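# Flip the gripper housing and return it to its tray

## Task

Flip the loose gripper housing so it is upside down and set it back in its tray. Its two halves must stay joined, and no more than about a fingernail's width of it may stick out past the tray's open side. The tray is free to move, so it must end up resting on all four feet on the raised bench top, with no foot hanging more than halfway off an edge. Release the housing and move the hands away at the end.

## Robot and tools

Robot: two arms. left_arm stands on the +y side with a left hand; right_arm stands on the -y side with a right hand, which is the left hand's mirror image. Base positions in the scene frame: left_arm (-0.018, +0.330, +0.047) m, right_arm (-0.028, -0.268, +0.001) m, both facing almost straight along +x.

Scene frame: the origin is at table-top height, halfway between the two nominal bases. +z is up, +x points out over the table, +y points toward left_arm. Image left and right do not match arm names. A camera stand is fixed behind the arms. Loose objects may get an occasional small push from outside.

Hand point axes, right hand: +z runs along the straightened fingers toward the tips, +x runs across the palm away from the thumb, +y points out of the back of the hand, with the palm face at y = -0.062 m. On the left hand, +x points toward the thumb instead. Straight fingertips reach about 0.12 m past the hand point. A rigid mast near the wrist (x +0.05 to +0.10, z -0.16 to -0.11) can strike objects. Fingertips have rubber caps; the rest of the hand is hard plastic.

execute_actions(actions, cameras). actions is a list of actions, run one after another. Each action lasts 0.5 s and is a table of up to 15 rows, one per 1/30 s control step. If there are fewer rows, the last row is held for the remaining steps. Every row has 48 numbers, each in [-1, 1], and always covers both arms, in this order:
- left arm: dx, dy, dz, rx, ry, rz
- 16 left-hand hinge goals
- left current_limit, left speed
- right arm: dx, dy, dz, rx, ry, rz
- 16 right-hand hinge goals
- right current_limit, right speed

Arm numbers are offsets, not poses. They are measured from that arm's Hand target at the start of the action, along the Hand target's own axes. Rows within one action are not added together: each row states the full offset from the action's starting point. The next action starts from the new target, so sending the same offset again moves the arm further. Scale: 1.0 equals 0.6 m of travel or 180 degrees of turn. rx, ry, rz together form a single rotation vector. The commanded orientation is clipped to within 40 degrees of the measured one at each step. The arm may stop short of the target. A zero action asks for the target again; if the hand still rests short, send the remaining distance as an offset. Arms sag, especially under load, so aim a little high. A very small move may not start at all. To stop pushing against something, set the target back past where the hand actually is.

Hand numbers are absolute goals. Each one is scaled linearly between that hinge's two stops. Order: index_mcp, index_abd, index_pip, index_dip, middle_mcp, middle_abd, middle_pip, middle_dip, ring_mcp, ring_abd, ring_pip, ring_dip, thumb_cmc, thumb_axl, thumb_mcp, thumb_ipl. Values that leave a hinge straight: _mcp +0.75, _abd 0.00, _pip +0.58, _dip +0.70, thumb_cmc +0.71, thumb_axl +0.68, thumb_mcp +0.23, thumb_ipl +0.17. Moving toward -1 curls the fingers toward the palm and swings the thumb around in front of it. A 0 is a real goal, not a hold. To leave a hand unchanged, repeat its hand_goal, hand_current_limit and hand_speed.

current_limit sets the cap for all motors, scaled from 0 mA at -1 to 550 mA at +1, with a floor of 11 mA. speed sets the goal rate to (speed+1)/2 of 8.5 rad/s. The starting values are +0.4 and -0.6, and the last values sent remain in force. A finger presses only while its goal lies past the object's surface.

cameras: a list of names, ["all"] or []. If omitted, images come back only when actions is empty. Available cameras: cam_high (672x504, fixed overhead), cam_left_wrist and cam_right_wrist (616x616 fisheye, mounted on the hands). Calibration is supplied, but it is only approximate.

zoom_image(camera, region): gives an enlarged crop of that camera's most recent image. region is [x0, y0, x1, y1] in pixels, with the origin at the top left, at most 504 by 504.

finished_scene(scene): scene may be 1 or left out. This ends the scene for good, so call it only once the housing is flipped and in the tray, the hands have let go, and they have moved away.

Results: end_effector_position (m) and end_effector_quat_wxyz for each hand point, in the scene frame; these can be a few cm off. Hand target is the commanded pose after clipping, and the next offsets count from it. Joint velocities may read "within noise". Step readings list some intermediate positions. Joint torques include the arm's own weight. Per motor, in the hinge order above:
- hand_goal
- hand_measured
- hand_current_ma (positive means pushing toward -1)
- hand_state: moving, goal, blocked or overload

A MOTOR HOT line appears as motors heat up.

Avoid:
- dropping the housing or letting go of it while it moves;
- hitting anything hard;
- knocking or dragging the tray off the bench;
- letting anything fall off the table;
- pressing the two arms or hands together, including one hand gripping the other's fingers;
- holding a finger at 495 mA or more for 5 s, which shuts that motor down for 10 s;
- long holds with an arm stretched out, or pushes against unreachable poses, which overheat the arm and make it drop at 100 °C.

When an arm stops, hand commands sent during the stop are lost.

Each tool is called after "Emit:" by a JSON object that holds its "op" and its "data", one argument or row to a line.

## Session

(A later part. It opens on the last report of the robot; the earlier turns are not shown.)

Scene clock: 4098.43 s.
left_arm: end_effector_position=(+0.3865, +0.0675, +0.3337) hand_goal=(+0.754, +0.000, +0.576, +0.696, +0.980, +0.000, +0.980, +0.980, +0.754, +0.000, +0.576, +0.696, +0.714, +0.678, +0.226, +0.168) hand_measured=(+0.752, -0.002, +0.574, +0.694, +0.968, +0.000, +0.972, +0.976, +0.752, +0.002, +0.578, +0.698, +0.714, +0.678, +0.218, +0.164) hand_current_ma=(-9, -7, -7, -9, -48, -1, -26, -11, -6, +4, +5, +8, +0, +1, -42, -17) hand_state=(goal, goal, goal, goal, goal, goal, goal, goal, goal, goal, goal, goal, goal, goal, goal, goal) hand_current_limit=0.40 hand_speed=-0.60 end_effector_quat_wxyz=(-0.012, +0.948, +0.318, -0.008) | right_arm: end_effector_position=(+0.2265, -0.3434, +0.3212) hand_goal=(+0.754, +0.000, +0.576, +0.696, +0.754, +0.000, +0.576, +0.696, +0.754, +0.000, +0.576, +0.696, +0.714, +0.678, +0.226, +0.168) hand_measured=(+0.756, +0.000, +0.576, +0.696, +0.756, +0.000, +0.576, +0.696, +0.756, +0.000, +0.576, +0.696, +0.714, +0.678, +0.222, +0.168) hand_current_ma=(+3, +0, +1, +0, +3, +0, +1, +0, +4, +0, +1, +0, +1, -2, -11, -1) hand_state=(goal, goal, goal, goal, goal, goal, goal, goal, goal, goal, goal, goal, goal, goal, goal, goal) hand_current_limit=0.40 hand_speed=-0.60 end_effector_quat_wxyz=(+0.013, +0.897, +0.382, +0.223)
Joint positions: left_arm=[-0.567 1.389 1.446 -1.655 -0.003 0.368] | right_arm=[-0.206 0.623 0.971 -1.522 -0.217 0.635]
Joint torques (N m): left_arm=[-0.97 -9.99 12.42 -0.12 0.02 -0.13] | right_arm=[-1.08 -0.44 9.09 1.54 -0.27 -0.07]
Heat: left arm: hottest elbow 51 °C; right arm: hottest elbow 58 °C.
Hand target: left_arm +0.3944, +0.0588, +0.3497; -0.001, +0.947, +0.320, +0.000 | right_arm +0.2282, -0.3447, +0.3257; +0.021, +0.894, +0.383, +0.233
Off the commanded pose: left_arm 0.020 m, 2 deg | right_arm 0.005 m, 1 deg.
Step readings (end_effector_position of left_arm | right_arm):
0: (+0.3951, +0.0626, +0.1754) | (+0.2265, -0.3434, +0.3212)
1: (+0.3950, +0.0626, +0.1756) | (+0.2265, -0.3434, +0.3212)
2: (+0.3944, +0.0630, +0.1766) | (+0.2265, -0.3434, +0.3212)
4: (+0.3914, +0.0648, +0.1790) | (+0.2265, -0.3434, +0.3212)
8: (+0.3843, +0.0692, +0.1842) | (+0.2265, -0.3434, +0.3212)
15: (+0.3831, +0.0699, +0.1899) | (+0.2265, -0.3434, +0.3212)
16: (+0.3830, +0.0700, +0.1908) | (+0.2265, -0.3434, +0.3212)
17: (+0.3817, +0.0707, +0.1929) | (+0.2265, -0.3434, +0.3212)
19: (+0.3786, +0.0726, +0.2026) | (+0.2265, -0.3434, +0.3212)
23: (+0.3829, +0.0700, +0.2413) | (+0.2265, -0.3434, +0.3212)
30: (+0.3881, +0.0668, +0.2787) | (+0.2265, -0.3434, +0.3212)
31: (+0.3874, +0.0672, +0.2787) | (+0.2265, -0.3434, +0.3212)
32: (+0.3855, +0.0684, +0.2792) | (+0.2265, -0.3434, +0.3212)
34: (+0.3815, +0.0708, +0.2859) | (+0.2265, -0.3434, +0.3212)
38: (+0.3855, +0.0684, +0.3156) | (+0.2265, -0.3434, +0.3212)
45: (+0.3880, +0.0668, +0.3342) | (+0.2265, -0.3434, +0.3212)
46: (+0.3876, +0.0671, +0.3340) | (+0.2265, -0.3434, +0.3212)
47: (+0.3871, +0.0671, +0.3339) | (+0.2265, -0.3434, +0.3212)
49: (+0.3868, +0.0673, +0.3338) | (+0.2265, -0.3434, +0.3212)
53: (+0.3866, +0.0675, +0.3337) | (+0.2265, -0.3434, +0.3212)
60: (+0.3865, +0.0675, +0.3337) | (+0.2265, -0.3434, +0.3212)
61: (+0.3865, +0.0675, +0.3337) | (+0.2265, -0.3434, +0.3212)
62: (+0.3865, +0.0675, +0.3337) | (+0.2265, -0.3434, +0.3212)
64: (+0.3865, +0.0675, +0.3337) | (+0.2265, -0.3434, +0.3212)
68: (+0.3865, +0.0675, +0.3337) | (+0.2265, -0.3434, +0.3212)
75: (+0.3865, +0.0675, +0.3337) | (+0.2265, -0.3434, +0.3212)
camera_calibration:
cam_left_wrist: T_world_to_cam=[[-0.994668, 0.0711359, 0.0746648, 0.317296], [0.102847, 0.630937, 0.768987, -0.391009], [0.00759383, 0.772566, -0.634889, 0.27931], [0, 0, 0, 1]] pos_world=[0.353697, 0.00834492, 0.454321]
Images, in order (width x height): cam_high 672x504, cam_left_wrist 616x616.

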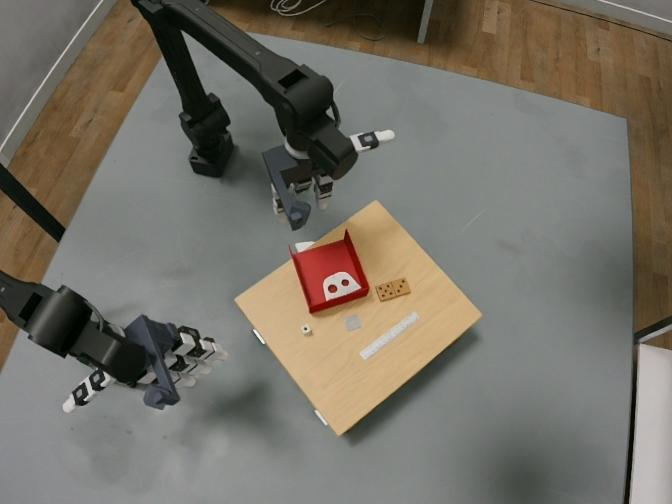

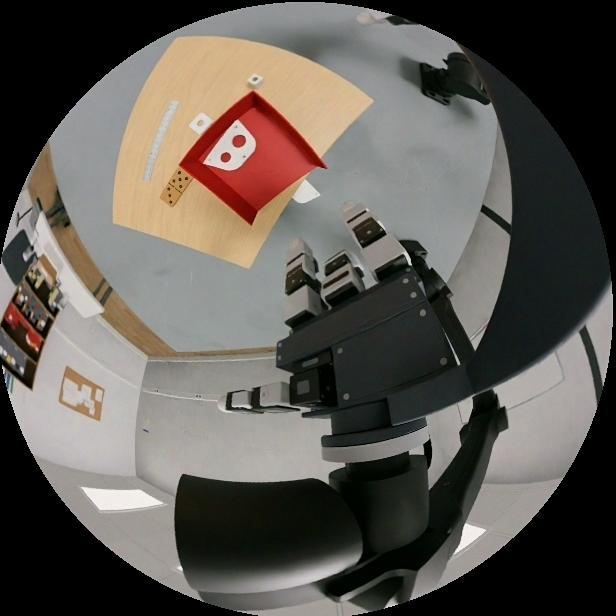

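Emit:
{"op": "execute_actions", "data": {
  "actions": [
    [[0,0,0.09,0,0,0,0.754,0,0.576,0.696,0.98,0,0.98,0.98,0.754,0,0.576,0.696,0.714,0.678,0.226,0.168,0.4,-0.6,0,0,0,0,0,0,0.754,0,0.576,0.696,0.754,0,0.576,0.696,0.754,0,0.576,0.696,0.714,0.678,0.226,0.168,0.4,-0.6]],
    [[0,0,0.09,0,0,0,0.754,0,0.576,0.696,0.98,0,0.98,0.98,0.754,0,0.576,0.696,0.714,0.678,0.226,0.168,0.4,-0.6,0,0,0,0,0,0,0.754,0,0.576,0.696,0.754,0,0.576,0.696,0.754,0,0.576,0.696,0.714,0.678,0.226,0.168,0.4,-0.6]],
    [[0,0,0.09,0,0,0,0.754,0,0.576,0.696,0.98,0,0.98,0.98,0.754,0,0.576,0.696,0.714,0.678,0.226,0.168,0.4,-0.6,0,0,0,0,0,0,0.754,0,0.576,0.696,0.754,0,0.576,0.696,0.754,0,0.576,0.696,0.714,0.678,0.226,0.168,0.4,-0.6]]
  ],
  "cameras": ["cam_high", "cam_left_wrist"]
}}

Emit:
{"op": "zoom_image", "data": {
  "camera": "cam_left_wrist",
  "region": [220, 100, 400, 280]
}}

Emit:
{"op": "zoom_image", "data": {
  "camera": "cam_high",
  "region": [250, 180, 390, 320]
}}

Scene clock: 4110.97 s.
left_arm: end_effector_position=(+0.3917, +0.0643, +0.1864) hand_goal=(+0.754, +0.000, +0.576, +0.696, +0.980, +0.000, +0.980, +0.980, +0.754, +0.000, +0.576, +0.696, +0.714, +0.678, +0.226, +0.168) hand_measured=(+0.752, -0.002, +0.574, +0.694, +0.972, +0.000, +0.974, +0.976, +0.752, +0.002, +0.578, +0.698, +0.714, +0.678, +0.218, +0.164) hand_current_ma=(-8, -7, -7, -9, -34, -1, -24, -11, -6, +4, +5, +8, +0, +1, -42, -17) hand_state=(goal, goal, goal, goal, goal, goal, goal, goal, goal, goal, goal, goal, goal, goal, goal, goal) hand_current_limit=0.40 hand_speed=-0.60 end_effector_quat_wxyz=(-0.005, +0.948, +0.318, -0.003) | right_arm: end_effector_position=(+0.2265, -0.3434, +0.3212) hand_goal=(+0.754, +0.000, +0.576, +0.696, +0.754, +0.000, +0.576, +0.696, +0.754, +0.000, +0.576, +0.696, +0.714, +0.678, +0.226, +0.168) hand_measured=(+0.756, +0.000, +0.576, +0.696, +0.756, +0.000, +0.576, +0.696, +0.756, +0.000, +0.576, +0.696, +0.714, +0.678, +0.222, +0.168) hand_current_ma=(+3, +0, +1, +0, +3, +0, +1, +0, +4, +0, +1, +0, +1, -2, -11, -1) hand_state=(goal, goal, goal, goal, goal, goal, goal, goal, goal, goal, goal, goal, goal, goal, goal, goal) hand_current_limit=0.40 hand_speed=-0.60 end_effector_quat_wxyz=(+0.013, +0.897, +0.382, +0.223)
Joint positions: left_arm=[-0.567 1.449 1.112 -1.246 -0.003 0.368] | right_arm=[-0.206 0.623 0.971 -1.522 -0.217 0.635]
Joint torques (N m): left_arm=[-1.26 -10.58 8.65 0.68 0.03 -0.1] | right_arm=[-0.97 -0.21 9.24 1.65 -0.26 -0.06]
Heat: left arm: hottest elbow 51 °C; right arm: hottest elbow 58 °C.
Hand target: left_arm +0.3945, +0.0589, +0.1878; -0.001, +0.947, +0.320, +0.000 | right_arm +0.2282, -0.3447, +0.3257; +0.021, +0.894, +0.383, +0.233
Off the commanded pose: left_arm 0.006 m, 1 deg | right_arm 0.005 m, 1 deg.
Step readings (end_effector_position of left_arm | right_arm):
0: (+0.3865, +0.0675, +0.3337) | (+0.2265, -0.3434, +0.3212)
1: (+0.3866, +0.0675, +0.3337) | (+0.2265, -0.3434, +0.3212)
2: (+0.3877, +0.0668, +0.3334) | (+0.2265, -0.3434, +0.3212)
4: (+0.3919, +0.0642, +0.3294) | (+0.2265, -0.3434, +0.3212)
8: (+0.3914, +0.0645, +0.3058) | (+0.2265, -0.3434, +0.3212)
15: (+0.3917, +0.0643, +0.2952) | (+0.2265, -0.3434, +0.3212)
16: (+0.3922, +0.0640, +0.2951) | (+0.2265, -0.3434, +0.3212)
17: (+0.3934, +0.0633, +0.2925) | (+0.2265, -0.3434, +0.3212)
19: (+0.3952, +0.0621, +0.2828) | (+0.2265, -0.3434, +0.3212)
23: (+0.3892, +0.0658, +0.2510) | (+0.2265, -0.3434, +0.3212)
30: (+0.3913, +0.0645, +0.2396) | (+0.2265, -0.3434, +0.3212)
31: (+0.3917, +0.0643, +0.2395) | (+0.2265, -0.3434, +0.3212)
32: (+0.3930, +0.0635, +0.2375) | (+0.2265, -0.3434, +0.3212)
34: (+0.3951, +0.0622, +0.2299) | (+0.2265, -0.3434, +0.3212)
38: (+0.3900, +0.0654, +0.2012) | (+0.2265, -0.3434, +0.3212)
45: (+0.3911, +0.0647, +0.1862) | (+0.2265, -0.3434, +0.3212)
camera_calibration:
cam_left_wrist: T_world_to_cam=[[-0.995591, 0.0717218, 0.0604531, 0.336733], [0.0923681, 0.637407, 0.764971, -0.271862], [0.0163319, 0.767182, -0.641222, 0.186527], [0, 0, 0, 1]] pos_world=[0.357314, 0.00603496, 0.307215]
Images, in order (width x height): cam_high 672x504, cam_left_wrist 616x616.

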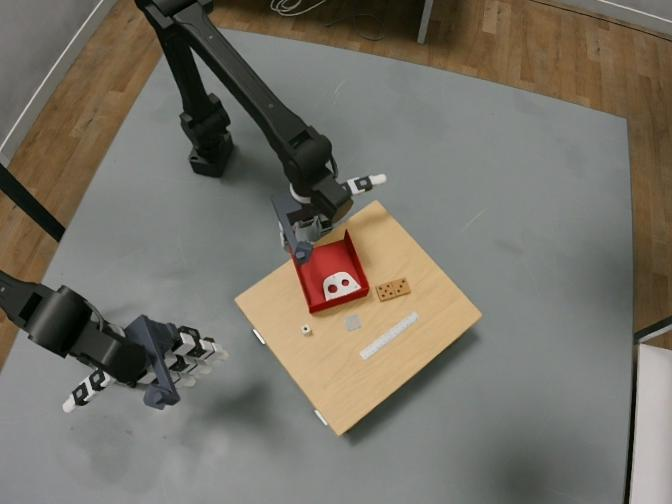

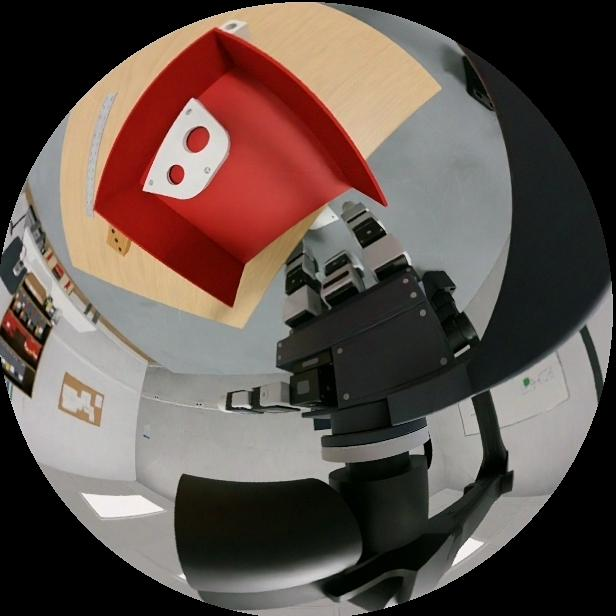

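Scaled by 2.800 from the camera's 616x616 image, which has a finer 880x880 frame.

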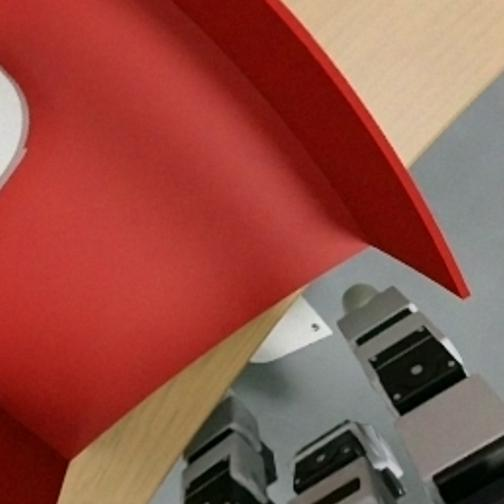

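Scaled by 3.600 from the camera's 672x504 image, which has a finer 960x720 frame.

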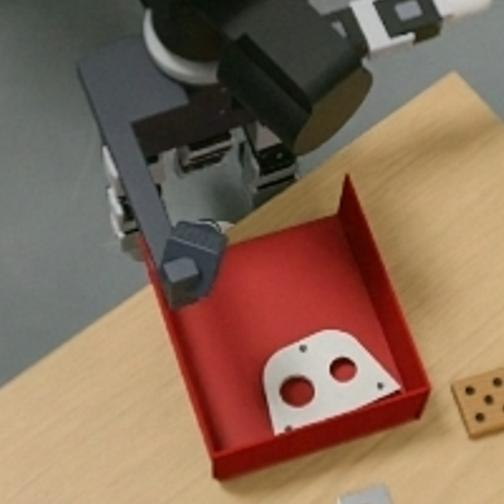

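Emit:
{"op": "execute_actions", "data": {
  "actions": []
}}

Scene clock: 4132.07 s.
left_arm: end_effector_position=(+0.3917, +0.0643, +0.1864) hand_goal=(+0.754, +0.000, +0.576, +0.696, +0.980, +0.000, +0.980, +0.980, +0.754, +0.000, +0.576, +0.696, +0.714, +0.678, +0.226, +0.168) hand_measured=(+0.752, -0.002, +0.574, +0.694, +0.972, +0.000, +0.974, +0.976, +0.752, +0.002, +0.578, +0.698, +0.714, +0.678, +0.218, +0.164) hand_current_ma=(-8, -7, -7, -9, -34, -1, -24, -11, -6, +4, +5, +8, +0, +1, -42, -17) hand_state=(goal, goal, goal, goal, goal, goal, goal, goal, goal, goal, goal, goal, goal, goal, goal, goal) hand_current_limit=0.40 hand_speed=-0.60 end_effector_quat_wxyz=(-0.005, +0.948, +0.318, -0.003) | right_arm: end_effector_position=(+0.2265, -0.3434, +0.3212) hand_goal=(+0.754, +0.000, +0.576, +0.696, +0.754, +0.000, +0.576, +0.696, +0.754, +0.000, +0.576, +0.696, +0.714, +0.678, +0.226, +0.168) hand_measured=(+0.756, +0.000, +0.576, +0.696, +0.756, +0.000, +0.576, +0.696, +0.756, +0.000, +0.576, +0.696, +0.714, +0.678, +0.222, +0.168) hand_current_ma=(+3, +0, +1, +0, +3, +0, +1, +0, +4, +0, +1, +0, +1, -2, -11, -1) hand_state=(goal, goal, goal, goal, goal, goal, goal, goal, goal, goal, goal, goal, goal, goal, goal, goal) hand_current_limit=0.40 hand_speed=-0.60 end_effector_quat_wxyz=(+0.013, +0.897, +0.382, +0.223)
Joint positions: left_arm=[-0.567 1.449 1.112 -1.246 -0.003 0.368] | right_arm=[-0.206 0.623 0.971 -1.522 -0.217 0.635]
Joint velocities: within noise
Joint torques (N m): left_arm=[-1.96 -10.87 8.65 0.58 0.01 -0.09] | right_arm=[-1.38 -0.5 9.14 1.58 -0.26 -0.05]
Heat: left arm: hottest elbow 53 °C; right arm: hottest elbow 58 °C.
Hand target: left_arm +0.3945, +0.0589, +0.1878; -0.001, +0.947, +0.320, +0.000 | right_arm +0.2282, -0.3447, +0.3257; +0.021, +0.894, +0.383, +0.233
Off the commanded pose: left_arm 0.006 m, 1 deg | right_arm 0.005 m, 1 deg.
camera_calibration:
cam_left_wrist: T_world_to_cam=[[-0.995591, 0.0717218, 0.0604531, 0.336733], [0.0923681, 0.637407, 0.764971, -0.271862], [0.0163319, 0.767182, -0.641222, 0.186527], [0, 0, 0, 1]] pos_world=[0.357314, 0.00603496, 0.307215]
cam_right_wrist: T_world_to_cam=[[-0.0678408, -0.98888, -0.132337, -0.257077], [-0.881985, -0.00256027, 0.47127, -0.0158263], [-0.466368, 0.148691, -0.872004, 0.558613], [0, 0, 0, 1]] pos_world=[0.22912, -0.33732, 0.460551]

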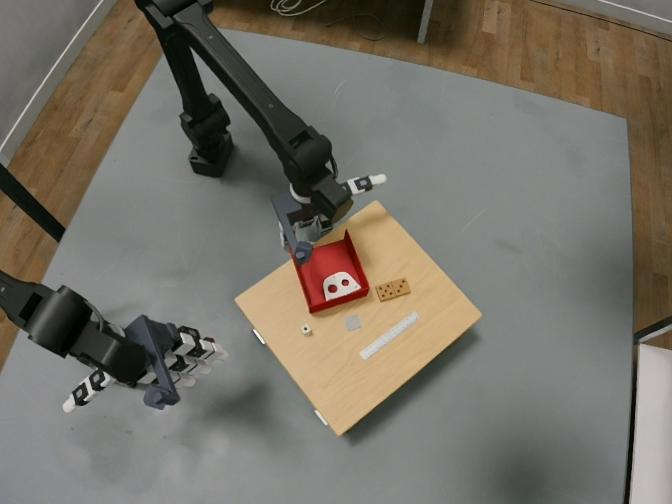

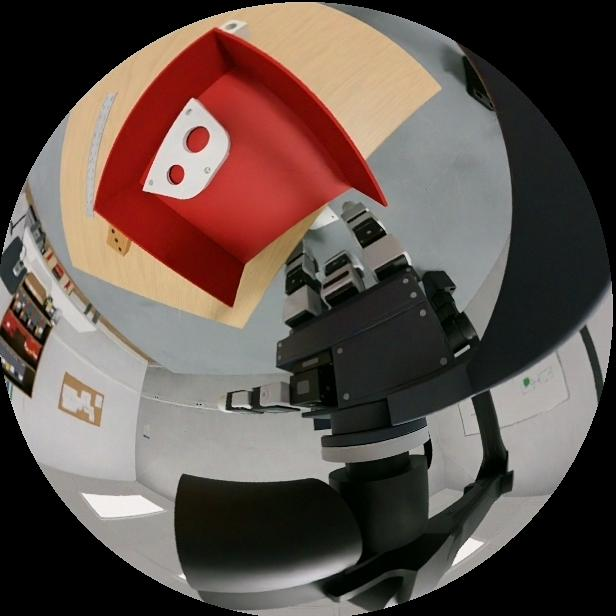

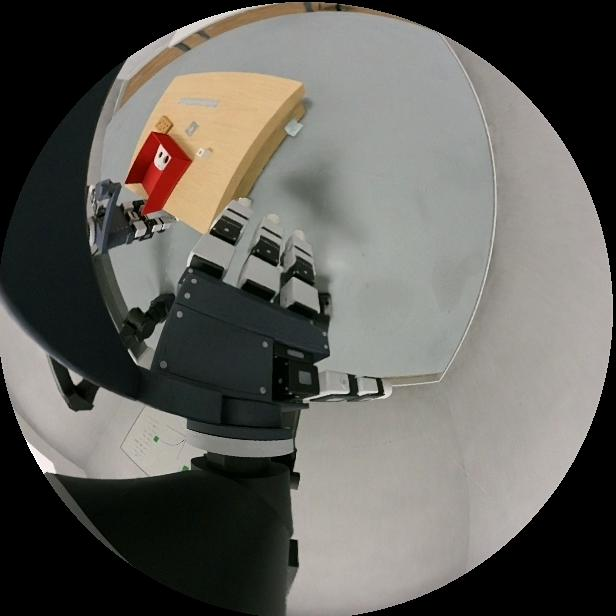

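Emit:
{"op": "zoom_image", "data": {
  "camera": "cam_left_wrist",
  "region": [250, 180, 430, 360]
}}

Emit:
{"op": "zoom_image", "data": {
  "camera": "cam_high",
  "region": [250, 170, 410, 330]
}}

Scaled by 2.800 from the camera's 616x616 image, which has a finer 880x880 frame.

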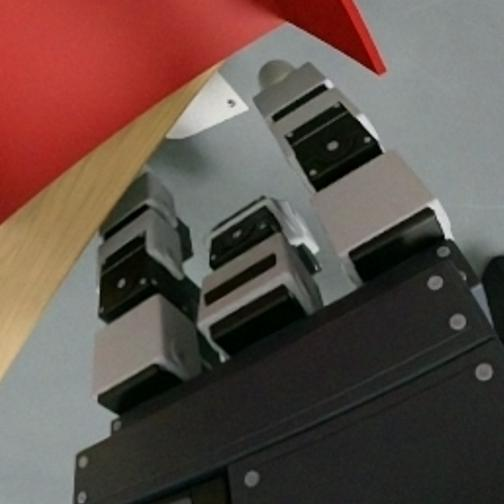

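Scaled by 3.150 from the camera's 672x504 image, which has a finer 960x720 frame.

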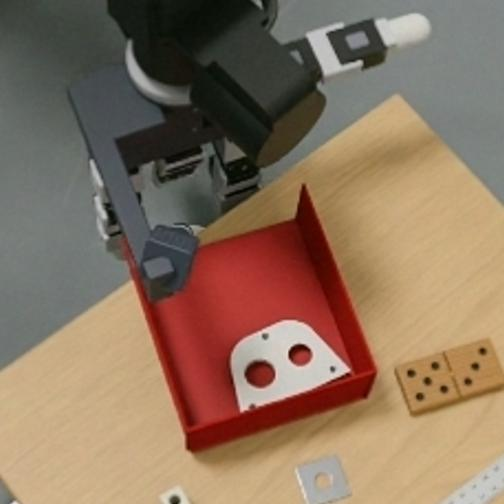

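Emit:
{"op": "execute_actions", "data": {
  "actions": [
    [[0,0,0.05,0,0,0,0.754,0,0.576,0.696,0.98,0,0.98,0.98,0.754,0,0.576,0.696,0.714,0.678,0.226,0.168,0.4,-0.6,0,0,0,0,0,0,0.754,0,0.576,0.696,0.754,0,0.576,0.696,0.754,0,0.576,0.696,0.714,0.678,0.226,0.168,0.4,-0.6]],
    [[0,0,0.028,0,0,0,0.754,0,0.576,0.696,0.98,0,0.98,0.98,0.754,0,0.576,0.696,0.714,0.678,0.226,0.168,0.4,-0.6,0,0,0,0,0,0,0.754,0,0.576,0.696,0.754,0,0.576,0.696,0.754,0,0.576,0.696,0.714,0.678,0.226,0.168,0.4,-0.6]]
  ],
  "cameras": ["all"]
}}

Scene clock: 4150.13 s.
left_arm: end_effector_position=(+0.3937, +0.0630, +0.1454) hand_goal=(+0.754, +0.000, +0.576, +0.696, +0.980, +0.000, +0.980, +0.980, +0.754, +0.000, +0.576, +0.696, +0.714, +0.678, +0.226, +0.168) hand_measured=(+0.752, -0.002, +0.574, +0.694, +0.972, +0.000, +0.974, +0.976, +0.752, +0.002, +0.578, +0.698, +0.714, +0.678, +0.218, +0.164) hand_current_ma=(-8, -7, -7, -9, -34, -1, -24, -11, -6, +4, +5, +8, +0, +1, -42, -17) hand_state=(goal, goal, goal, goal, goal, goal, goal, goal, goal, goal, goal, goal, goal, goal, goal, goal) hand_current_limit=0.40 hand_speed=-0.60 end_effector_quat_wxyz=(-0.001, +0.948, +0.318, +0.001) | right_arm: end_effector_position=(+0.2265, -0.3434, +0.3212) hand_goal=(+0.754, +0.000, +0.576, +0.696, +0.754, +0.000, +0.576, +0.696, +0.754, +0.000, +0.576, +0.696, +0.714, +0.678, +0.226, +0.168) hand_measured=(+0.756, +0.000, +0.576, +0.696, +0.756, +0.000, +0.576, +0.696, +0.756, +0.000, +0.576, +0.696, +0.714, +0.678, +0.222, +0.168) hand_current_ma=(+3, +0, +1, +0, +3, +0, +1, +0, +4, +0, +1, +0, +1, -2, -11, -1) hand_state=(goal, goal, goal, goal, goal, goal, goal, goal, goal, goal, goal, goal, goal, goal, goal, goal) hand_current_limit=0.40 hand_speed=-0.60 end_effector_quat_wxyz=(+0.013, +0.897, +0.382, +0.223)
Joint positions: left_arm=[-0.567 1.491 1.039 -1.117 -0.003 0.368] | right_arm=[-0.206 0.623 0.971 -1.522 -0.217 0.635]
Joint torques (N m): left_arm=[-2.02 -10.52 7.91 0.51 0.03 -0.09] | right_arm=[-1.38 -0.21 9.13 1.59 -0.28 -0.07]
Heat: left arm: hottest elbow 52 °C; right arm: hottest elbow 58 °C.
Hand target: left_arm +0.3944, +0.0590, +0.1410; -0.001, +0.947, +0.320, +0.000 | right_arm +0.2282, -0.3447, +0.3257; +0.021, +0.894, +0.383, +0.233
Off the commanded pose: left_arm 0.006 m, 0 deg | right_arm 0.005 m, 1 deg.
Step readings (end_effector_position of left_arm | right_arm):
0: (+0.3917, +0.0643, +0.1864) | (+0.2265, -0.3434, +0.3212)
1: (+0.3919, +0.0642, +0.1864) | (+0.2265, -0.3434, +0.3212)
2: (+0.3926, +0.0637, +0.1858) | (+0.2265, -0.3434, +0.3212)
4: (+0.3947, +0.0624, +0.1829) | (+0.2265, -0.3434, +0.3212)
8: (+0.3932, +0.0634, +0.1703) | (+0.2265, -0.3434, +0.3212)
15: (+0.3926, +0.0637, +0.1602) | (+0.2265, -0.3434, +0.3212)
16: (+0.3929, +0.0635, +0.1603) | (+0.2265, -0.3434, +0.3212)
17: (+0.3935, +0.0632, +0.1602) | (+0.2265, -0.3434, +0.3212)
19: (+0.3951, +0.0622, +0.1590) | (+0.2265, -0.3434, +0.3212)
23: (+0.3943, +0.0627, +0.1518) | (+0.2265, -0.3434, +0.3212)
30: (+0.3935, +0.0632, +0.1453) | (+0.2265, -0.3434, +0.3212)
camera_calibration:
cam_left_wrist: T_world_to_cam=[[-0.996181, 0.0720795, 0.049282, 0.343139], [0.0841673, 0.642471, 0.761673, -0.236439], [0.0232388, 0.762912, -0.646084, 0.159317], [0, 0, 0, 1]] pos_world=[0.358026, 0.00562708, 0.266111]
cam_right_wrist: T_world_to_cam=[[-0.0678408, -0.98888, -0.132337, -0.257077], [-0.881985, -0.00256027, 0.47127, -0.0158263], [-0.466368, 0.148691, -0.872004, 0.558613], [0, 0, 0, 1]] pos_world=[0.22912, -0.33732, 0.460551]

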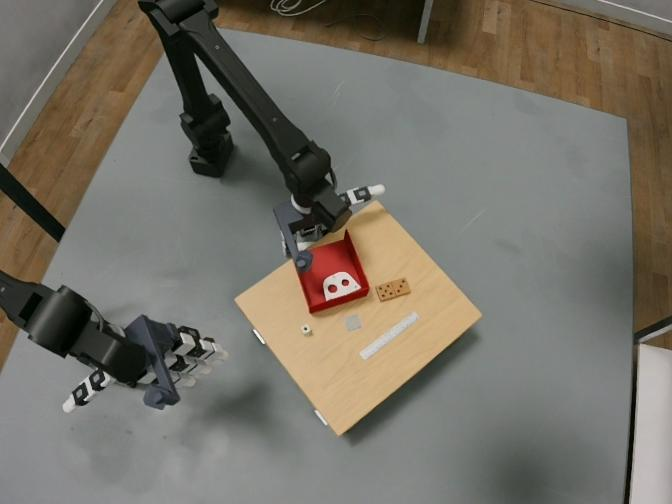

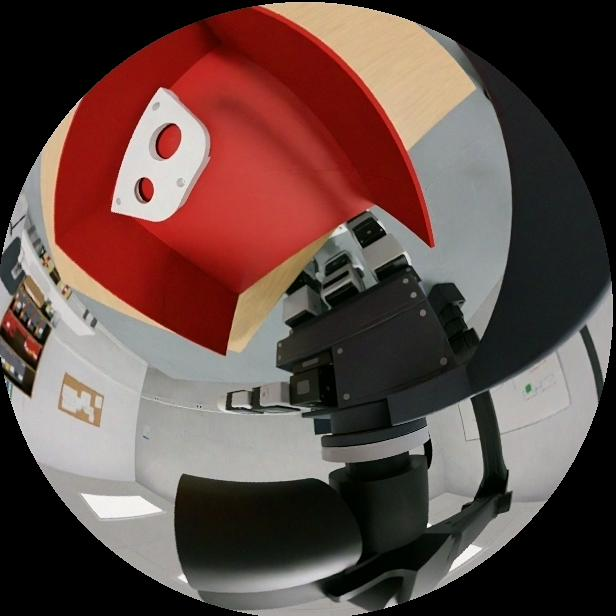

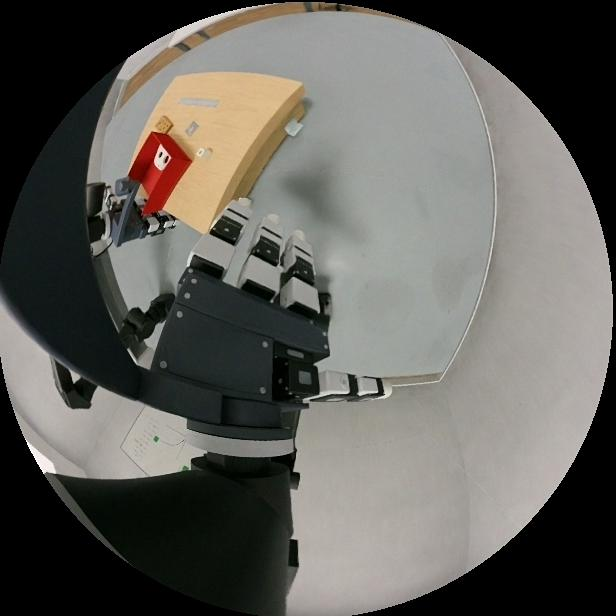

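Emit:
{"op": "zoom_image", "data": {
  "camera": "cam_left_wrist",
  "region": [260, 190, 420, 350]
}}

Emit:
{"op": "zoom_image", "data": {
  "camera": "cam_high",
  "region": [250, 180, 350, 280]
}}

Scaled by 3.150 from the camera's 616x616 image, which has a finer 880x880 frame.

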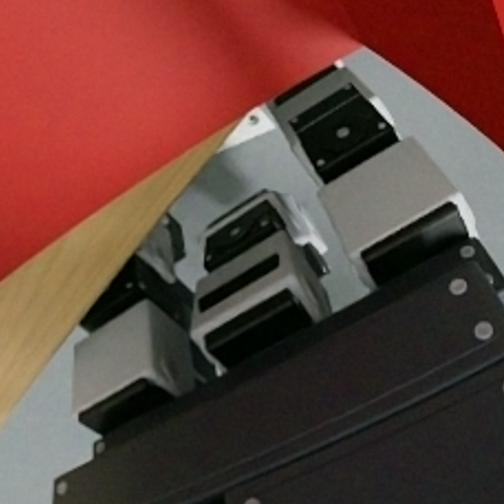

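Scaled by 5.040 from the camera's 672x504 image, which has a finer 960x720 frame.

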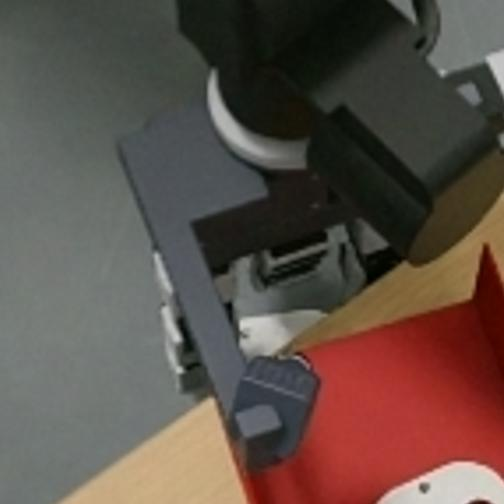

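Emit:
{"op": "execute_actions", "data": {
  "actions": [
    [[0,0,0.024,0,0,0,0.754,0,0.576,0.696,0.98,0,0.98,0.98,0.754,0,0.576,0.696,0.714,0.678,0.226,0.168,0.4,-0.6,0,0,0,0,0,0,0.754,0,0.576,0.696,0.754,0,0.576,0.696,0.754,0,0.576,0.696,0.714,0.678,0.226,0.168,0.4,-0.6]]
  ],
  "cameras": ["cam_left_wrist"]
}}

Emit:
{"op": "zoom_image", "data": {
  "camera": "cam_left_wrist",
  "region": [260, 190, 420, 350]
}}

Scene clock: 4159.63 s.
left_arm: end_effector_position=(+0.3940, +0.0629, +0.1312) hand_goal=(+0.754, +0.000, +0.576, +0.696, +0.980, +0.000, +0.980, +0.980, +0.754, +0.000, +0.576, +0.696, +0.714, +0.678, +0.226, +0.168) hand_measured=(+0.752, -0.002, +0.574, +0.694, +0.972, +0.000, +0.974, +0.976, +0.752, +0.002, +0.578, +0.698, +0.714, +0.678, +0.218, +0.164) hand_current_ma=(-8, -7, -7, -9, -34, -1, -24, -11, -6, +4, +5, +8, +0, +1, -42, -17) hand_state=(goal, goal, goal, goal, goal, goal, goal, goal, goal, goal, goal, goal, goal, goal, goal, goal) hand_current_limit=0.40 hand_speed=-0.60 end_effector_quat_wxyz=(+0.000, +0.948, +0.318, +0.001) | right_arm: end_effector_position=(+0.2265, -0.3434, +0.3212) hand_goal=(+0.754, +0.000, +0.576, +0.696, +0.754, +0.000, +0.576, +0.696, +0.754, +0.000, +0.576, +0.696, +0.714, +0.678, +0.226, +0.168) hand_measured=(+0.756, +0.000, +0.576, +0.696, +0.756, +0.000, +0.576, +0.696, +0.756, +0.000, +0.576, +0.696, +0.714, +0.678, +0.222, +0.168) hand_current_ma=(+3, +0, +1, +0, +3, +0, +1, +0, +4, +0, +1, +0, +1, -2, -11, -1) hand_state=(goal, goal, goal, goal, goal, goal, goal, goal, goal, goal, goal, goal, goal, goal, goal, goal) hand_current_limit=0.40 hand_speed=-0.60 end_effector_quat_wxyz=(+0.013, +0.897, +0.382, +0.223)
Joint positions: left_arm=[-0.567 1.51 1.018 -1.077 -0.003 0.368] | right_arm=[-0.206 0.623 0.971 -1.522 -0.217 0.635]
Joint torques (N m): left_arm=[-1.26 -10.34 7.69 0.59 0.02 -0.09] | right_arm=[-1.26 0.15 9.17 1.63 -0.25 -0.07]
Heat: left arm: hottest elbow 51 °C; right arm: hottest elbow 58 °C.
Hand target: left_arm +0.3945, +0.0590, +0.1266; -0.001, +0.947, +0.320, +0.000 | right_arm +0.2282, -0.3447, +0.3257; +0.021, +0.894, +0.383, +0.233
Off the commanded pose: left_arm 0.006 m, 0 deg | right_arm 0.005 m, 1 deg.
Step readings (end_effector_position of left_arm | right_arm):
0: (+0.3937, +0.0630, +0.1454) | (+0.2265, -0.3434, +0.3212)
1: (+0.3939, +0.0629, +0.1455) | (+0.2265, -0.3434, +0.3212)
2: (+0.3942, +0.0627, +0.1453) | (+0.2265, -0.3434, +0.3212)
4: (+0.3952, +0.0621, +0.1438) | (+0.2265, -0.3434, +0.3212)
8: (+0.3947, +0.0624, +0.1372) | (+0.2265, -0.3434, +0.3212)
15: (+0.3938, +0.0630, +0.1311) | (+0.2265, -0.3434, +0.3212)
camera_calibration:
cam_left_wrist: T_world_to_cam=[[-0.996192, 0.072123, 0.0489835, 0.344124], [0.0839737, 0.642686, 0.761514, -0.225467], [0.0234417, 0.762728, -0.646295, 0.150196], [0, 0, 0, 1]] pos_world=[0.358227, 0.00552676, 0.251911]
Images, in order (width x height): cam_left_wrist 616x616.

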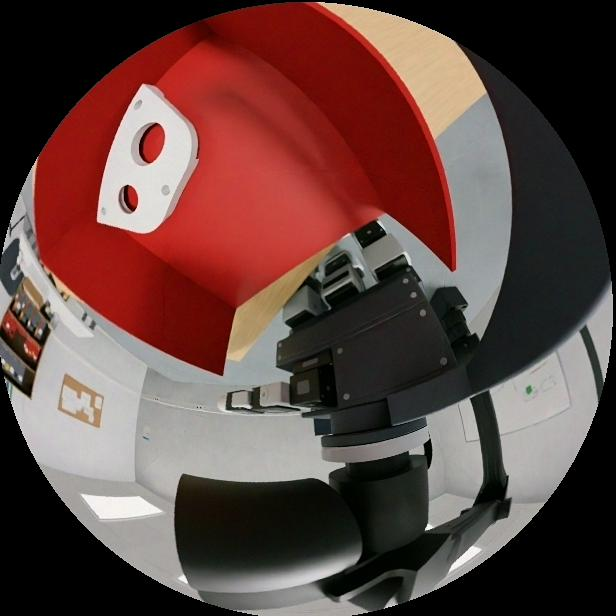

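Scaled by 3.150 from the camera's 616x616 image, which has a finer 880x880 frame.

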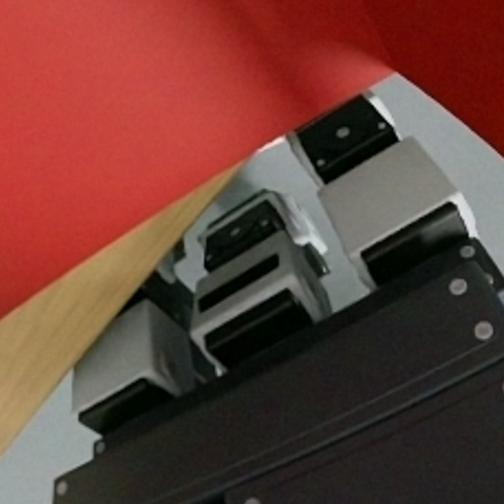

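Emit:
{"op": "execute_actions", "data": {
  "actions": [
    [[0,0,0.008,0,0,0,0.754,0,0.576,0.696,0.98,0,0.98,0.98,0.754,0,0.576,0.696,0.714,0.678,0.226,0.168,0.4,-0.6,0,0,0,0,0,0,0.754,0,0.576,0.696,0.754,0,0.576,0.696,0.754,0,0.576,0.696,0.714,0.678,0.226,0.168,0.4,-0.6]]
  ]
}}

Scene clock: 4164.67 s.
left_arm: end_effector_position=(+0.3951, +0.0622, +0.1298) hand_goal=(+0.754, +0.000, +0.576, +0.696, +0.980, +0.000, +0.980, +0.980, +0.754, +0.000, +0.576, +0.696, +0.714, +0.678, +0.226, +0.168) hand_measured=(+0.752, -0.002, +0.574, +0.694, +0.972, +0.000, +0.974, +0.976, +0.752, +0.002, +0.578, +0.698, +0.714, +0.678, +0.218, +0.164) hand_current_ma=(-7, -7, -6, -7, -34, -1, -24, -11, -6, +4, +5, +8, +0, +1, -42, -17) hand_state=(goal, goal, goal, goal, goal, goal, goal, goal, goal, goal, goal, goal, goal, goal, goal, goal) hand_current_limit=0.40 hand_speed=-0.60 end_effector_quat_wxyz=(+0.002, +0.948, +0.318, +0.004) | right_arm: end_effector_position=(+0.2265, -0.3434, +0.3212) hand_goal=(+0.754, +0.000, +0.576, +0.696, +0.754, +0.000, +0.576, +0.696, +0.754, +0.000, +0.576, +0.696, +0.714, +0.678, +0.226, +0.168) hand_measured=(+0.756, +0.000, +0.576, +0.696, +0.756, +0.000, +0.576, +0.696, +0.756, +0.000, +0.576, +0.696, +0.714, +0.678, +0.222, +0.168) hand_current_ma=(+3, +0, +1, +0, +3, +0, +1, +0, +4, +0, +1, +0, +1, -2, -11, -1) hand_state=(goal, goal, goal, goal, goal, goal, goal, goal, goal, goal, goal, goal, goal, goal, goal, goal) hand_current_limit=0.40 hand_speed=-0.60 end_effector_quat_wxyz=(+0.013, +0.897, +0.382, +0.223)
Joint positions: left_arm=[-0.567 1.512 1.014 -1.065 -0.003 0.368] | right_arm=[-0.206 0.623 0.971 -1.522 -0.217 0.635]
Joint torques (N m): left_arm=[-1.79 -10.29 7.42 0.61 0.02 -0.1] | right_arm=[-1.26 -0.38 9.1 1.62 -0.26 -0.09]
Heat: left arm: hottest elbow 51 °C; right arm: hottest elbow 58 °C.
Hand target: left_arm +0.3943, +0.0591, +0.1217; -0.001, +0.947, +0.320, +0.000 | right_arm +0.2282, -0.3447, +0.3257; +0.021, +0.894, +0.383, +0.233
Off the commanded pose: left_arm 0.009 m, 1 deg | right_arm 0.005 m, 1 deg.
Step readings (end_effector_position of left_arm | right_arm):
0: (+0.3940, +0.0629, +0.1312) | (+0.2265, -0.3434, +0.3212)
1: (+0.3940, +0.0629, +0.1312) | (+0.2265, -0.3434, +0.3212)
2: (+0.3943, +0.0627, +0.1313) | (+0.2265, -0.3434, +0.3212)
4: (+0.3949, +0.0623, +0.1313) | (+0.2265, -0.3434, +0.3212)
8: (+0.3953, +0.0621, +0.1305) | (+0.2265, -0.3434, +0.3212)
15: (+0.3951, +0.0622, +0.1298) | (+0.2265, -0.3434, +0.3212)

Emit:
{"op": "execute_actions", "data": {
  "actions": [
    [[0,0,0,0,0,0,0.754,-0.1,0.576,0.696,0.98,0,0.98,0.98,0.754,0.1,0.576,0.696,0.714,0.678,0.226,0.168,0.4,-0.85,0,0,0,0,0,0,0.754,0,0.576,0.696,0.754,0,0.576,0.696,0.754,0,0.576,0.696,0.714,0.678,0.226,0.168,0.4,-0.6]]
  ],
  "cameras": ["all"]
}}

Emit:
{"op": "zoom_image", "data": {
  "camera": "cam_high",
  "region": [250, 180, 350, 280]
}}

Scene clock: 4170.83 s.
left_arm: end_effector_position=(+0.3952, +0.0620, +0.1295) hand_goal=(+0.754, -0.100, +0.576, +0.696, +0.980, +0.000, +0.980, +0.980, +0.754, +0.100, +0.576, +0.696, +0.714, +0.678, +0.226, +0.168) hand_measured=(+0.752, -0.092, +0.574, +0.694, +0.972, +0.000, +0.974, +0.976, +0.752, +0.096, +0.578, +0.698, +0.714, +0.678, +0.218, +0.164) hand_current_ma=(-7, +23, -6, -7, -34, -1, -24, -11, -6, -12, +5, +8, +0, +1, -42, -17) hand_state=(goal, goal, goal, goal, goal, goal, goal, goal, goal, goal, goal, goal, goal, goal, goal, goal) hand_current_limit=0.40 hand_speed=-0.85 end_effector_quat_wxyz=(+0.003, +0.948, +0.318, +0.004) | right_arm: end_effector_position=(+0.2265, -0.3434, +0.3212) hand_goal=(+0.754, +0.000, +0.576, +0.696, +0.754, +0.000, +0.576, +0.696, +0.754, +0.000, +0.576, +0.696, +0.714, +0.678, +0.226, +0.168) hand_measured=(+0.756, +0.000, +0.576, +0.696, +0.756, +0.000, +0.576, +0.696, +0.756, +0.000, +0.576, +0.696, +0.714, +0.678, +0.222, +0.168) hand_current_ma=(+3, +0, +1, +0, +3, +0, +1, +0, +4, +0, +1, +0, +1, -2, -11, -1) hand_state=(goal, goal, goal, goal, goal, goal, goal, goal, goal, goal, goal, goal, goal, goal, goal, goal) hand_current_limit=0.40 hand_speed=-0.60 end_effector_quat_wxyz=(+0.013, +0.897, +0.382, +0.223)
Joint positions: left_arm=[-0.567 1.512 1.014 -1.063 -0.002 0.368] | right_arm=[-0.206 0.623 0.971 -1.522 -0.217 0.635]
Joint torques (N m): left_arm=[-1.85 -10.17 7.42 0.65 -0.03 -0.11] | right_arm=[-1.32 -0.03 9.13 1.59 -0.28 -0.05]
Heat: left arm: hottest elbow 50 °C; right arm: hottest elbow 58 °C.
Hand target: left_arm +0.3943, +0.0591, +0.1217; -0.001, +0.947, +0.320, +0.000 | right_arm +0.2282, -0.3447, +0.3257; +0.021, +0.894, +0.383, +0.233
Off the commanded pose: left_arm 0.008 m, 1 deg | right_arm 0.005 m, 1 deg.
Step readings (end_effector_position of left_arm | right_arm):
0: (+0.3951, +0.0622, +0.1298) | (+0.2265, -0.3434, +0.3212)
1: (+0.3951, +0.0622, +0.1298) | (+0.2265, -0.3434, +0.3212)
2: (+0.3951, +0.0622, +0.1298) | (+0.2265, -0.3434, +0.3212)
4: (+0.3953, +0.0621, +0.1299) | (+0.2265, -0.3434, +0.3212)
8: (+0.3952, +0.0620, +0.1295) | (+0.2265, -0.3434, +0.3212)
15: (+0.3952, +0.0620, +0.1295) | (+0.2265, -0.3434, +0.3212)
camera_calibration:
cam_left_wrist: T_world_to_cam=[[-0.996467, 0.0722974, 0.0427413, 0.346397], [0.0794253, 0.645768, 0.759391, -0.221882], [0.027301, 0.760103, -0.649229, 0.148821], [0, 0, 0, 1]] pos_world=[0.358734, 0.00512193, 0.250309]
cam_right_wrist: T_world_to_cam=[[-0.0678408, -0.98888, -0.132337, -0.257077], [-0.881985, -0.00256027, 0.47127, -0.0158263], [-0.466368, 0.148691, -0.872004, 0.558613], [0, 0, 0, 1]] pos_world=[0.22912, -0.33732, 0.460551]

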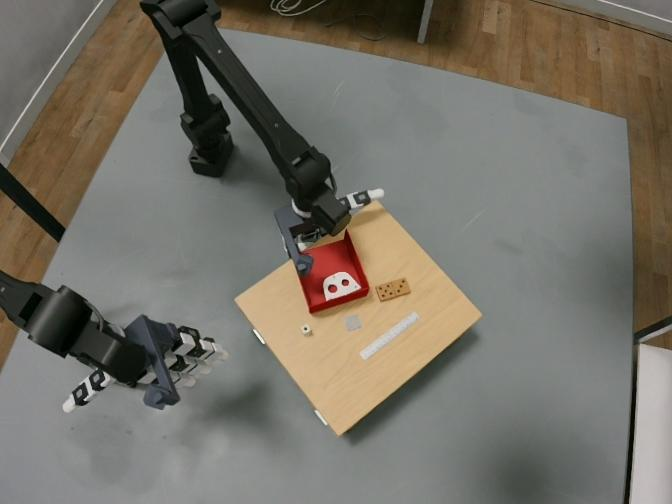

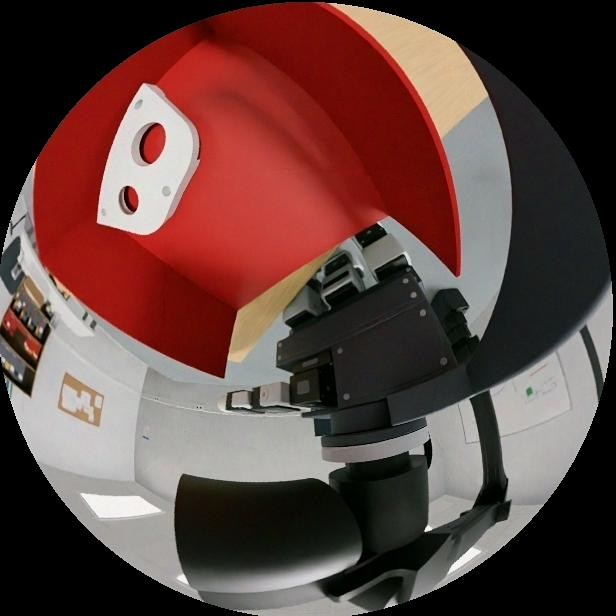

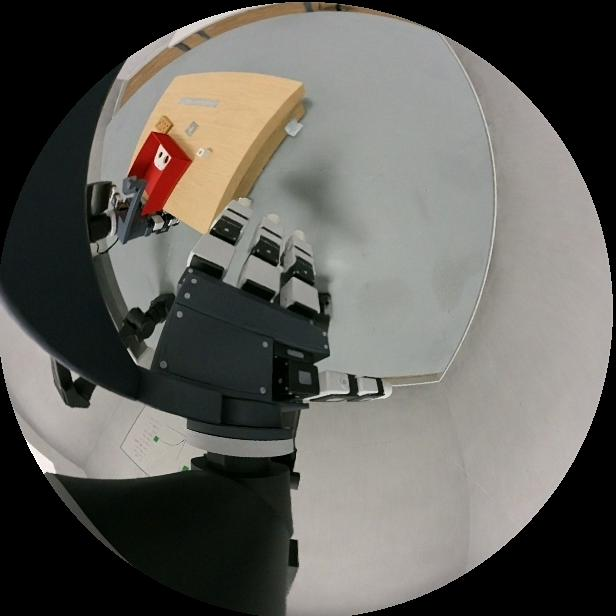

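Scaled by 5.040 from the camera's 672x504 image, which has a finer 960x720 frame.

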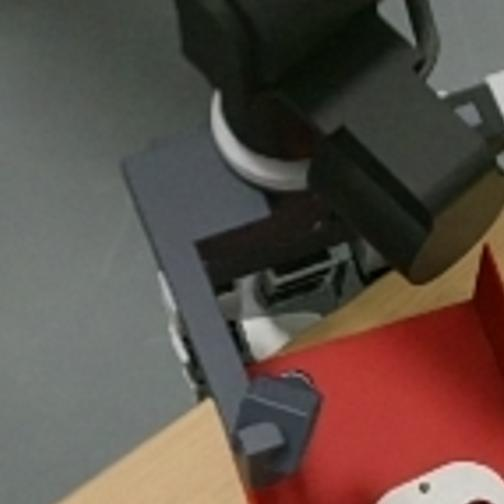

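Emit:
{"op": "execute_actions", "data": {
  "actions": [
    [[0,0,0,0,0,0,0.754,-0.2,0.576,0.696,0.98,0,0.98,0.98,0.754,0.2,0.576,0.696,0.714,0.678,0.226,0.168,0.4,-0.85,0,0,0,0,0,0,0.754,0,0.576,0.696,0.754,0,0.576,0.696,0.754,0,0.576,0.696,0.714,0.678,0.226,0.168,0.4,-0.6]]
  ]
}}

Scene clock: 4174.80 s.
left_arm: end_effector_position=(+0.3952, +0.0620, +0.1295) hand_goal=(+0.754, -0.200, +0.576, +0.696, +0.980, +0.000, +0.980, +0.980, +0.754, +0.200, +0.576, +0.696, +0.714, +0.678, +0.226, +0.168) hand_measured=(+0.752, -0.100, +0.574, +0.694, +0.972, +0.000, +0.974, +0.976, +0.752, +0.104, +0.578, +0.698, +0.714, +0.678, +0.218, +0.164) hand_current_ma=(-7, +385, -6, -7, -34, -1, -24, -11, -6, -368, +5, +8, +0, +1, -42, -17) hand_state=(goal, blocked, goal, goal, goal, goal, goal, goal, goal, blocked, goal, goal, goal, goal, goal, goal) hand_current_limit=0.40 hand_speed=-0.85 end_effector_quat_wxyz=(+0.003, +0.948, +0.318, +0.004) | right_arm: end_effector_position=(+0.2265, -0.3434, +0.3212) hand_goal=(+0.754, +0.000, +0.576, +0.696, +0.754, +0.000, +0.576, +0.696, +0.754, +0.000, +0.576, +0.696, +0.714, +0.678, +0.226, +0.168) hand_measured=(+0.756, +0.000, +0.576, +0.696, +0.756, +0.000, +0.576, +0.696, +0.756, +0.000, +0.576, +0.696, +0.714, +0.678, +0.222, +0.168) hand_current_ma=(+3, +0, +1, +0, +3, +0, +1, +0, +4, +0, +1, +0, +1, -2, -11, -1) hand_state=(goal, goal, goal, goal, goal, goal, goal, goal, goal, goal, goal, goal, goal, goal, goal, goal) hand_current_limit=0.40 hand_speed=-0.60 end_effector_quat_wxyz=(+0.013, +0.897, +0.382, +0.223)
Joint positions: left_arm=[-0.567 1.512 1.014 -1.063 -0.002 0.368] | right_arm=[-0.206 0.623 0.971 -1.522 -0.217 0.635]
Joint torques (N m): left_arm=[-1.67 -10.29 7.49 0.64 0.02 -0.09] | right_arm=[-0.97 -0.38 9.07 1.69 -0.27 -0.08]
Heat: left arm: hottest elbow 49 °C; right arm: hottest elbow 58 °C.
Hand target: left_arm +0.3943, +0.0591, +0.1217; -0.001, +0.947, +0.320, +0.000 | right_arm +0.2282, -0.3447, +0.3257; +0.021, +0.894, +0.383, +0.233
Off the commanded pose: left_arm 0.008 m, 1 deg | right_arm 0.005 m, 1 deg.
Step readings (end_effector_position of left_arm | right_arm):
0: (+0.3952, +0.0620, +0.1295) | (+0.2265, -0.3434, +0.3212)
1: (+0.3952, +0.0620, +0.1295) | (+0.2265, -0.3434, +0.3212)
2: (+0.3952, +0.0620, +0.1295) | (+0.2265, -0.3434, +0.3212)
4: (+0.3952, +0.0620, +0.1295) | (+0.2265, -0.3434, +0.3212)
8: (+0.3952, +0.0620, +0.1295) | (+0.2265, -0.3434, +0.3212)
15: (+0.3952, +0.0620, +0.1295) | (+0.2265, -0.3434, +0.3212)


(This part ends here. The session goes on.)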